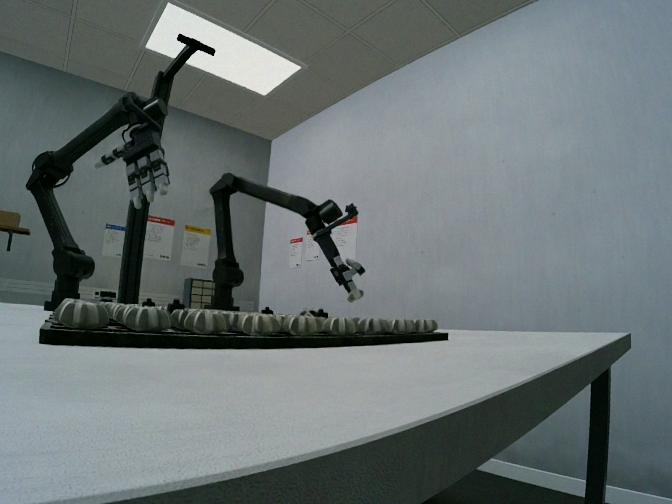

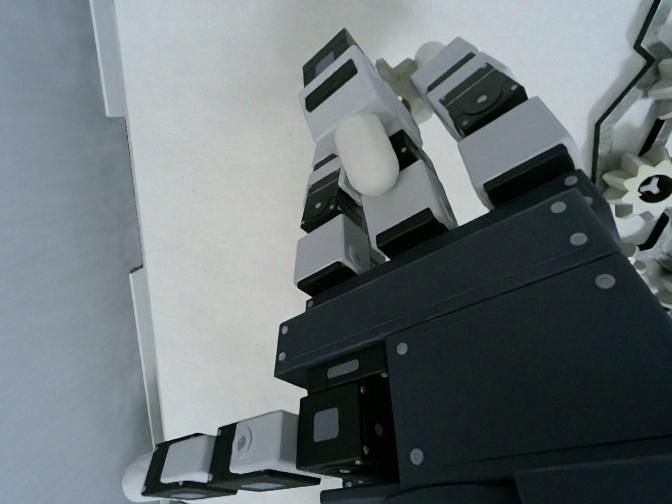

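>>> {"op": "execute_actions", "data": {"actions": [[[0,-0.0427,-0.0222,-0.0667,0,0,0.36,-0.754,-0.576,-0.696,0,-0.6,0.7,0.9,-0.36,-0.754,-0.576,-0.696,-0.714,-0.678,-0.226,-0.168,0.72,-0.5,0,0,0,0,0,0,0,-0.754,-0.576,-0.696,0,-0.754,-0.576,-0.696,0,-0.754,-0.576,-0.696,-0.714,-0.678,-0.226,-0.168,0.4,-0.6]],[[0,-0.0427,-0.0222,-0.0667,0,0,0.36,-0.754,-0.576,-0.696,0,-0.6,0.7,0.9,-0.36,-0.754,-0.576,-0.696,-0.714,-0.678,-0.226,-0.168,0.72,-0.5,0,0,0,0,0,0,0,-0.754,-0.576,-0.696,0,-0.754,-0.576,-0.696,0,-0.754,-0.576,-0.696,-0.714,-0.678,-0.226,-0.168,0.4,-0.6]],[[0,-0.0427,-0.0222,-0.0667,0,0,0.36,-0.754,-0.576,-0.696,0,-0.6,0.7,0.9,-0.36,-0.754,-0.576,-0.696,-0.714,-0.678,-0.226,-0.168,0.72,-0.5,0,0,0,0,0,0,0,-0.754,-0.576,-0.696,0,-0.754,-0.576,-0.696,0,-0.754,-0.576,-0.696,-0.714,-0.678,-0.226,-0.168,0.4,-0.6]]], "cameras": ["cam_left_wrist","cam_high","cam_low"]}}

>>> {"op": "zoom_image", "data": {"camera": "cam_high", "region": [440, 40, 560, 160]}}

Scene clock: 81.73 s.
left_arm: end_effector_position=(+0.4215, +0.2238, +0.1854) hand_goal=(+0.360, -0.754, -0.576, -0.696, +0.000, -0.600, +0.700, +0.900, -0.360, -0.754, -0.576, -0.696, -0.714, -0.678, -0.226, -0.168) hand_measured=(+0.128, -0.788, -0.590, -0.700, +0.004, -0.606, +0.700, +0.900, -0.144, -0.790, -0.596, -0.704, -0.720, -0.678, -0.222, -0.168) hand_current_ma=(-473, -51, -12, -2, +1, -4, +0, +0, +473, -57, -20, -5, -3, +0, +3, +0) hand_state=(blocked, blocked, goal, goal, goal, goal, goal, goal, blocked, blocked, goal, goal, goal, goal, goal, goal) hand_current_limit=0.72 hand_speed=-0.50 end_effector_quat_wxyz=(+0.246, +0.335, +0.756, +0.505) | right_arm: end_effector_position=(+0.2395, +0.0728, +0.4177) hand_goal=(+0.000, -0.754, -0.576, -0.696, +0.000, -0.754, -0.576, -0.696, +0.000, -0.754, -0.576, -0.696, -0.714, -0.678, -0.226, -0.168) hand_measured=(+0.000, -0.752, -0.576, -0.696, +0.000, -0.752, -0.576, -0.696, +0.000, -0.752, -0.576, -0.696, -0.714, -0.678, -0.224, -0.168) hand_current_ma=(+0, +2, +0, +0, +0, +2, +0, +0, +0, +2, +0, +0, +0, +1, +3, +0) hand_state=(goal, goal, goal, goal, goal, goal, goal, goal, goal, goal, goal, goal, goal, goal, goal, goal) hand_current_limit=0.40 hand_speed=-0.60 end_effector_quat_wxyz=(-0.062, +0.924, +0.325, +0.191)
Joint positions: left_arm=[0.27 1.381 0.414 0.557 -0.398 -0.203] | right_arm=[0.643 0.859 1.385 -1.693 -0.004 1.539]
Joint torques (N m): left_arm=[-0.56 -8.12 6.69 3.86 -0.63 0.13] | right_arm=[0.91 -0.79 7.73 0.61 0.08 0.11]
Heat: left arm: hottest elbow 31 °C; right arm: hottest elbow 28 °C.
Hand target: left_arm +0.4290, +0.2272, +0.2213; +0.272, +0.315, +0.732, +0.540 | right_arm +0.2370, +0.0732, +0.4223; -0.059, +0.934, +0.329, +0.126
Off the commanded pose: left_arm 0.037 m, 6 deg | right_arm 0.005 m, 8 deg.
joint sent to its limit (right arm) — joint 4 (wrist pitch), lower limit. The joint targets are off in position and orientation.
Step readings (end_effector_position of left_arm | right_arm):
0: (+0.4754, +0.2772, +0.2099) | (+0.2395, +0.0728, +0.4177)
1: (+0.4746, +0.2772, +0.2086) | (+0.2395, +0.0728, +0.4177)
2: (+0.4742, +0.2780, +0.2099) | (+0.2395, +0.0728, +0.4177)
4: (+0.4676, +0.2763, +0.2110) | (+0.2395, +0.0728, +0.4177)
8: (+0.4510, +0.2647, +0.2034) | (+0.2395, +0.0728, +0.4177)
15: (+0.4529, +0.2548, +0.2008) | (+0.2395, +0.0728, +0.4177)
16: (+0.4533, +0.2553, +0.2020) | (+0.2395, +0.0728, +0.4177)
17: (+0.4533, +0.2556, +0.2045) | (+0.2395, +0.0728, +0.4177)
19: (+0.4474, +0.2550, +0.2074) | (+0.2395, +0.0728, +0.4177)
23: (+0.4323, +0.2481, +0.1984) | (+0.2395, +0.0728, +0.4177)
30: (+0.4308, +0.2417, +0.1928) | (+0.2395, +0.0728, +0.4177)
31: (+0.4310, +0.2420, +0.1950) | (+0.2395, +0.0728, +0.4177)
32: (+0.4307, +0.2419, +0.1989) | (+0.2395, +0.0728, +0.4177)
34: (+0.4251, +0.2402, +0.2038) | (+0.2395, +0.0728, +0.4177)
38: (+0.4161, +0.2317, +0.1946) | (+0.2395, +0.0728, +0.4177)
45: (+0.4191, +0.2245, +0.1767) | (+0.2395, +0.0728, +0.4177)
camera_calibration:
cam_left_wrist: T_world_to_cam=[[0.344356, -0.755014, -0.558009, 0.092936], [-0.938752, -0.268793, -0.215628, 0.443442], [0.0128131, 0.598084, -0.801331, 0.131128], [0, 0, 0, 1]] pos_world=[0.382599, 0.110937, 0.252554]
Images, in order (width x height): cam_high 672x504, cam_low 672x504, cam_left_wrist 672x504.

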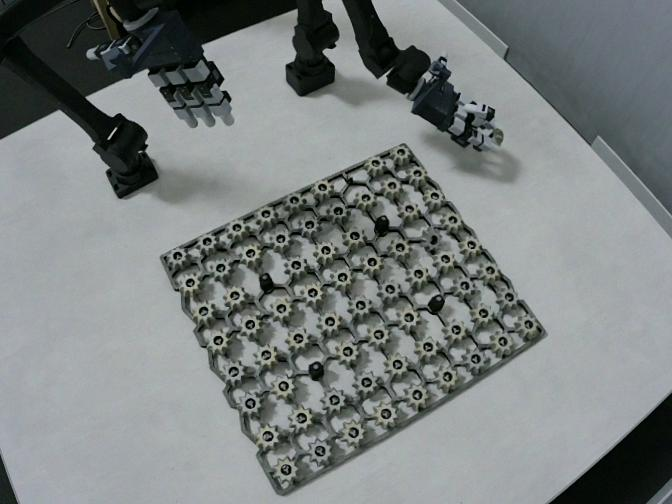

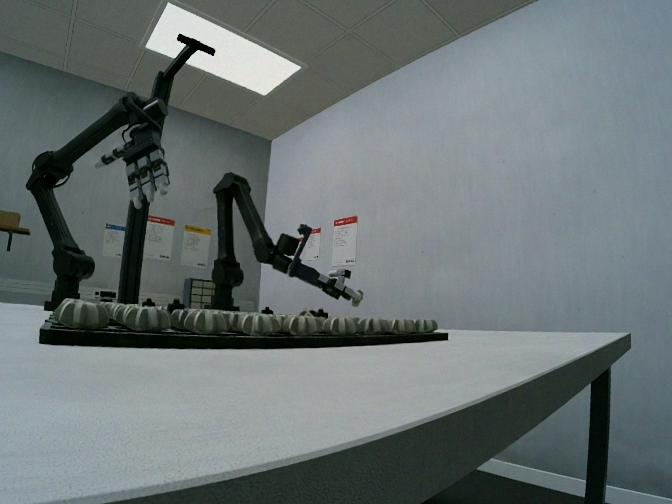

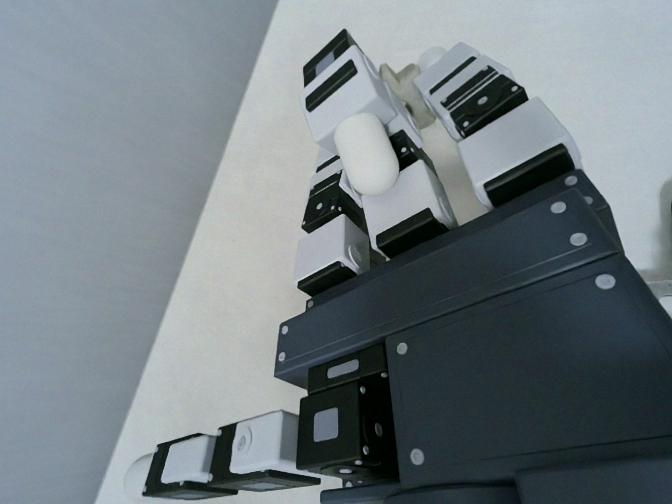

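Scaled by 4.200 from the camera's 672x504 image, which has a finer 960x720 frame.

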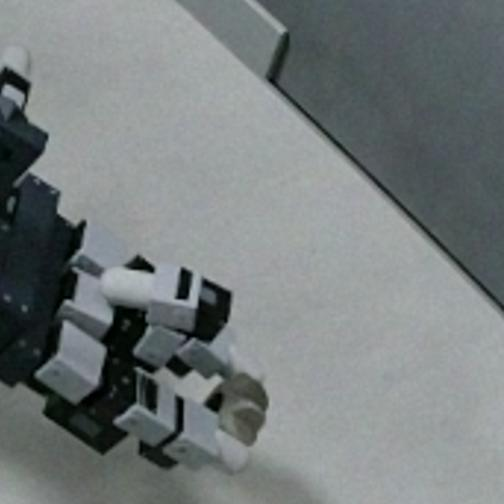

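>>> {"op": "execute_actions", "data": {"actions": [[[0.0034,-0.0561,0.0158,0,0,0,0.36,-0.754,-0.576,-0.696,0,-0.6,0.7,0.9,-0.36,-0.754,-0.576,-0.696,-0.714,-0.678,-0.226,-0.168,0.72,-0.5,0,0,0,0,0,0,0,-0.754,-0.576,-0.696,0,-0.754,-0.576,-0.696,0,-0.754,-0.576,-0.696,-0.714,-0.678,-0.226,-0.168,0.4,-0.6]]], "cameras": ["cam_high","cam_low"]}}

>>> {"op": "zoom_image", "data": {"camera": "cam_high", "region": [440, 90, 560, 190]}}

>>> {"op": "zoom_image", "data": {"camera": "cam_low", "region": [290, 240, 410, 340]}}

Scene clock: 83.23 s.
left_arm: end_effector_position=(+0.4206, +0.2243, +0.1500) hand_goal=(+0.360, -0.754, -0.576, -0.696, +0.000, -0.600, +0.700, +0.900, -0.360, -0.754, -0.576, -0.696, -0.714, -0.678, -0.226, -0.168) hand_measured=(+0.128, -0.790, -0.592, -0.700, +0.004, -0.606, +0.700, +0.900, -0.144, -0.792, -0.596, -0.706, -0.720, -0.678, -0.222, -0.168) hand_current_ma=(-473, -55, -13, -2, +1, -4, +0, +0, +473, -62, -21, -6, -3, +0, +3, +0) hand_state=(blocked, blocked, goal, goal, goal, goal, goal, goal, blocked, blocked, blocked, goal, goal, goal, goal, goal) hand_current_limit=0.72 hand_speed=-0.50 end_effector_quat_wxyz=(+0.245, +0.335, +0.756, +0.506) | right_arm: end_effector_position=(+0.2395, +0.0728, +0.4177) hand_goal=(+0.000, -0.754, -0.576, -0.696, +0.000, -0.754, -0.576, -0.696, +0.000, -0.754, -0.576, -0.696, -0.714, -0.678, -0.226, -0.168) hand_measured=(+0.000, -0.752, -0.576, -0.696, +0.000, -0.752, -0.576, -0.696, +0.000, -0.752, -0.576, -0.696, -0.714, -0.678, -0.224, -0.168) hand_current_ma=(+0, +2, +0, +0, +0, +2, +0, +0, +0, +2, +0, +0, +0, +1, +3, +0) hand_state=(goal, goal, goal, goal, goal, goal, goal, goal, goal, goal, goal, goal, goal, goal, goal, goal) hand_current_limit=0.40 hand_speed=-0.60 end_effector_quat_wxyz=(-0.062, +0.924, +0.325, +0.191)
Joint positions: left_arm=[0.272 1.527 0.389 0.727 -0.399 -0.2] | right_arm=[0.643 0.859 1.385 -1.693 -0.004 1.539]
Joint torques (N m): left_arm=[-0.85 -9.35 5.72 3.92 -0.55 0.12] | right_arm=[0.91 -0.85 7.76 0.64 0.08 0.12]
Heat: left arm: hottest elbow 31 °C; right arm: hottest elbow 28 °C.
Hand target: left_arm +0.4290, +0.2272, +0.1862; +0.272, +0.315, +0.732, +0.540 | right_arm +0.2370, +0.0732, +0.4223; -0.059, +0.934, +0.329, +0.126
Off the commanded pose: left_arm 0.037 m, 6 deg | right_arm 0.005 m, 8 deg.
joint sent to its limit (right arm) — joint 4 (wrist pitch), lower limit. The joint targets are off in position and orientation.
Step readings (end_effector_position of left_arm | right_arm):
0: (+0.4215, +0.2238, +0.1854) | (+0.2395, +0.0728, +0.4177)
1: (+0.4215, +0.2238, +0.1858) | (+0.2395, +0.0728, +0.4177)
2: (+0.4213, +0.2240, +0.1853) | (+0.2395, +0.0728, +0.4177)
4: (+0.4224, +0.2243, +0.1820) | (+0.2395, +0.0728, +0.4177)
8: (+0.4247, +0.2247, +0.1610) | (+0.2395, +0.0728, +0.4177)
15: (+0.4206, +0.2237, +0.1457) | (+0.2395, +0.0728, +0.4177)
Images, in order (width x height): cam_high 672x504, cam_low 672x504.

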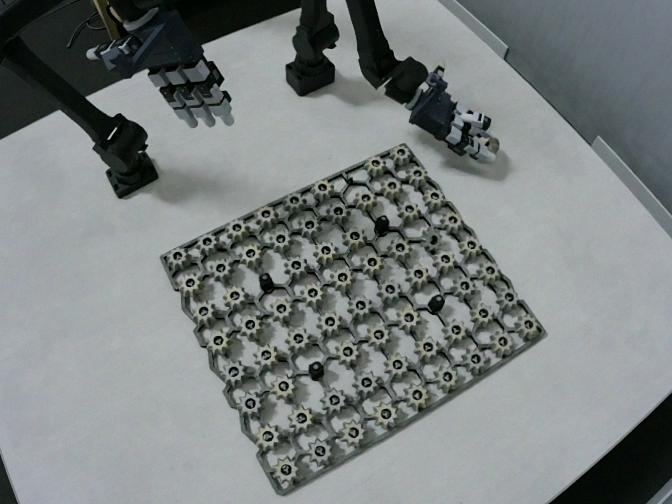

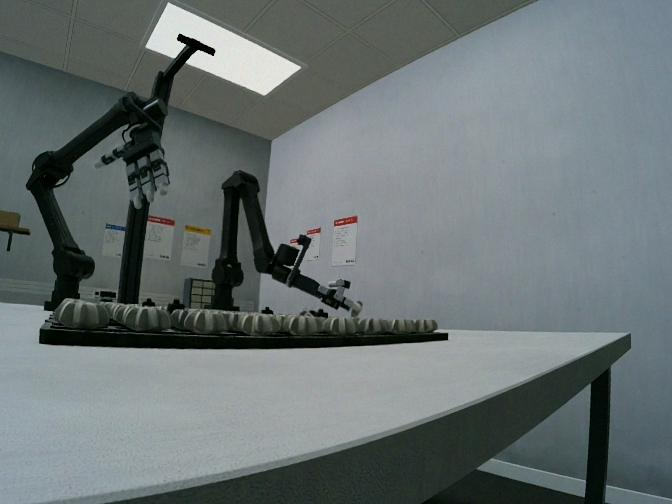

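Scaled by 4.200 from the camera's 672x504 image, which has a finer 960x720 frame.

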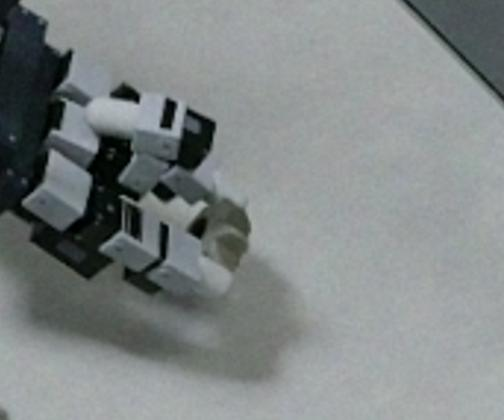

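Scaled by 4.200 from the camera's 672x504 image, which has a finer 960x720 frame.

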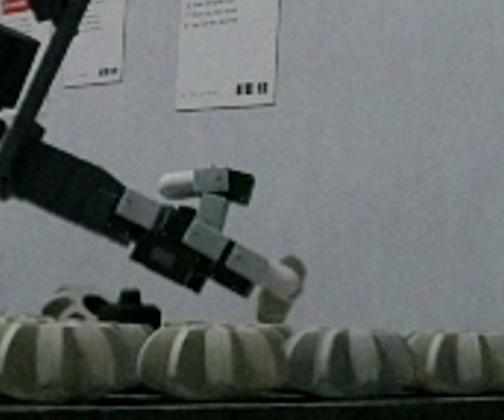

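>>> {"op": "execute_actions", "data": {"actions": [[[0.0029,-0.0481,0.0135,0,0,0,0.36,-0.754,-0.576,-0.696,0,-0.6,0.7,0.9,-0.36,-0.754,-0.576,-0.696,-0.714,-0.678,-0.226,-0.168,0.72,-0.5,0,0,0,0,0,0,0,-0.754,-0.576,-0.696,0,-0.754,-0.576,-0.696,0,-0.754,-0.576,-0.696,-0.714,-0.678,-0.226,-0.168,0.4,-0.6]]], "cameras": ["cam_high","cam_low"]}}

>>> {"op": "zoom_image", "data": {"camera": "cam_high", "region": [440, 90, 560, 190]}}

>>> {"op": "zoom_image", "data": {"camera": "cam_low", "region": [290, 240, 410, 340]}}

Scene clock: 84.70 s.
left_arm: end_effector_position=(+0.4215, +0.2238, +0.1229) hand_goal=(+0.360, -0.754, -0.576, -0.696, +0.000, -0.600, +0.700, +0.900, -0.360, -0.754, -0.576, -0.696, -0.714, -0.678, -0.226, -0.168) hand_measured=(+0.128, -0.790, -0.592, -0.700, +0.004, -0.606, +0.700, +0.900, -0.144, -0.792, -0.596, -0.706, -0.720, -0.678, -0.222, -0.168) hand_current_ma=(-473, -56, -13, -2, +1, -4, +0, +0, +473, -62, -21, -6, -3, +0, +3, +0) hand_state=(blocked, blocked, goal, goal, goal, goal, goal, goal, blocked, blocked, blocked, goal, goal, goal, goal, goal) hand_current_limit=0.72 hand_speed=-0.50 end_effector_quat_wxyz=(+0.246, +0.335, +0.755, +0.507) | right_arm: end_effector_position=(+0.2395, +0.0728, +0.4177) hand_goal=(+0.000, -0.754, -0.576, -0.696, +0.000, -0.754, -0.576, -0.696, +0.000, -0.754, -0.576, -0.696, -0.714, -0.678, -0.226, -0.168) hand_measured=(+0.000, -0.752, -0.576, -0.696, +0.000, -0.752, -0.576, -0.696, +0.000, -0.752, -0.576, -0.696, -0.714, -0.678, -0.224, -0.168) hand_current_ma=(+0, +2, +0, +0, +0, +2, +0, +0, +0, +2, +0, +0, +0, +1, +3, +0) hand_state=(goal, goal, goal, goal, goal, goal, goal, goal, goal, goal, goal, goal, goal, goal, goal, goal) hand_current_limit=0.40 hand_speed=-0.60 end_effector_quat_wxyz=(-0.062, +0.924, +0.325, +0.191)
Joint positions: left_arm=[0.27 1.655 0.383 0.867 -0.399 -0.2] | right_arm=[0.643 0.859 1.385 -1.693 -0.004 1.539]
Joint torques (N m): left_arm=[-0.67 -9.88 4.48 3.95 -0.53 0.12] | right_arm=[0.91 -0.91 7.73 0.61 0.08 0.11]
Heat: left arm: hottest elbow 31 °C; right arm: hottest elbow 28 °C.
Hand target: left_arm +0.4290, +0.2272, +0.1562; +0.272, +0.315, +0.732, +0.540 | right_arm +0.2370, +0.0732, +0.4223; -0.059, +0.934, +0.329, +0.126
Off the commanded pose: left_arm 0.034 m, 6 deg | right_arm 0.005 m, 8 deg.
joint sent to its limit (right arm) — joint 4 (wrist pitch), lower limit. The joint targets are off in position and orientation.
Step readings (end_effector_position of left_arm | right_arm):
0: (+0.4206, +0.2243, +0.1500) | (+0.2395, +0.0728, +0.4177)
1: (+0.4206, +0.2243, +0.1504) | (+0.2395, +0.0728, +0.4177)
2: (+0.4203, +0.2242, +0.1498) | (+0.2395, +0.0728, +0.4177)
4: (+0.4213, +0.2245, +0.1469) | (+0.2395, +0.0728, +0.4177)
8: (+0.4227, +0.2241, +0.1296) | (+0.2395, +0.0728, +0.4177)
15: (+0.4213, +0.2237, +0.1197) | (+0.2395, +0.0728, +0.4177)
Images, in order (width x height): cam_high 672x504, cam_low 672x504.

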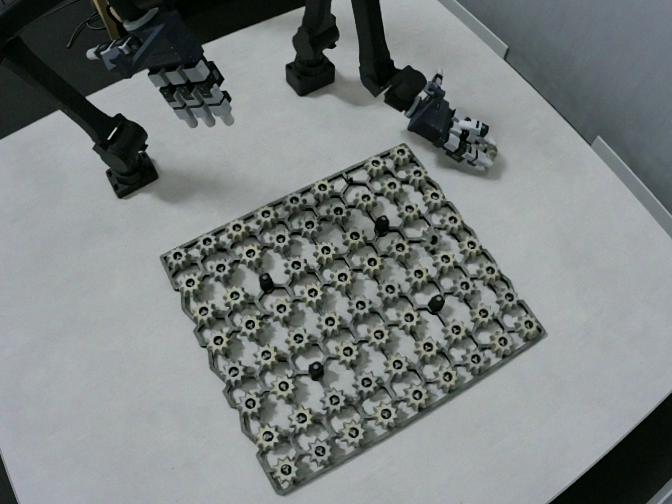

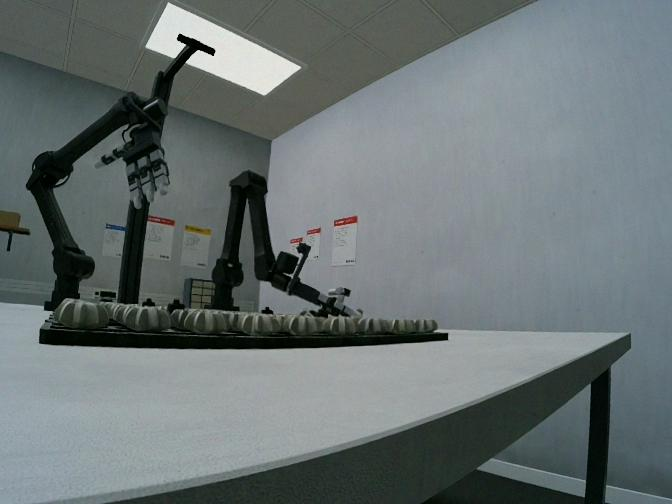

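Scaled by 4.200 from the camera's 672x504 image, which has a finer 960x720 frame.

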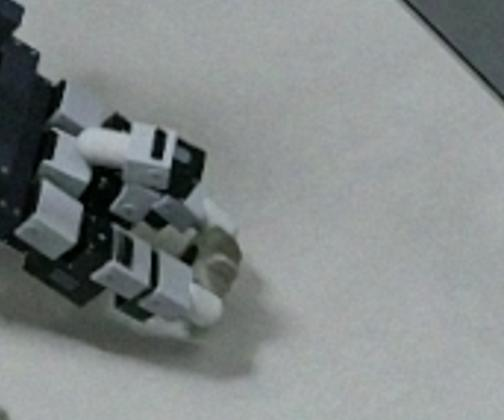

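Scaled by 4.200 from the camera's 672x504 image, which has a finer 960x720 frame.

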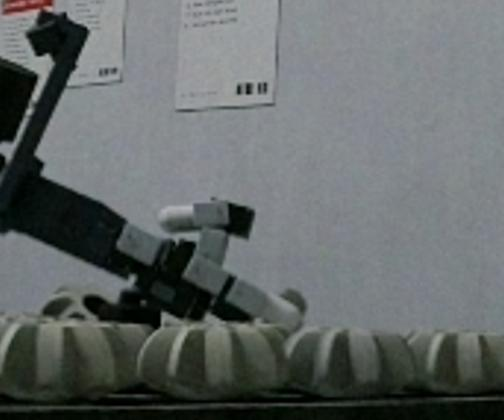

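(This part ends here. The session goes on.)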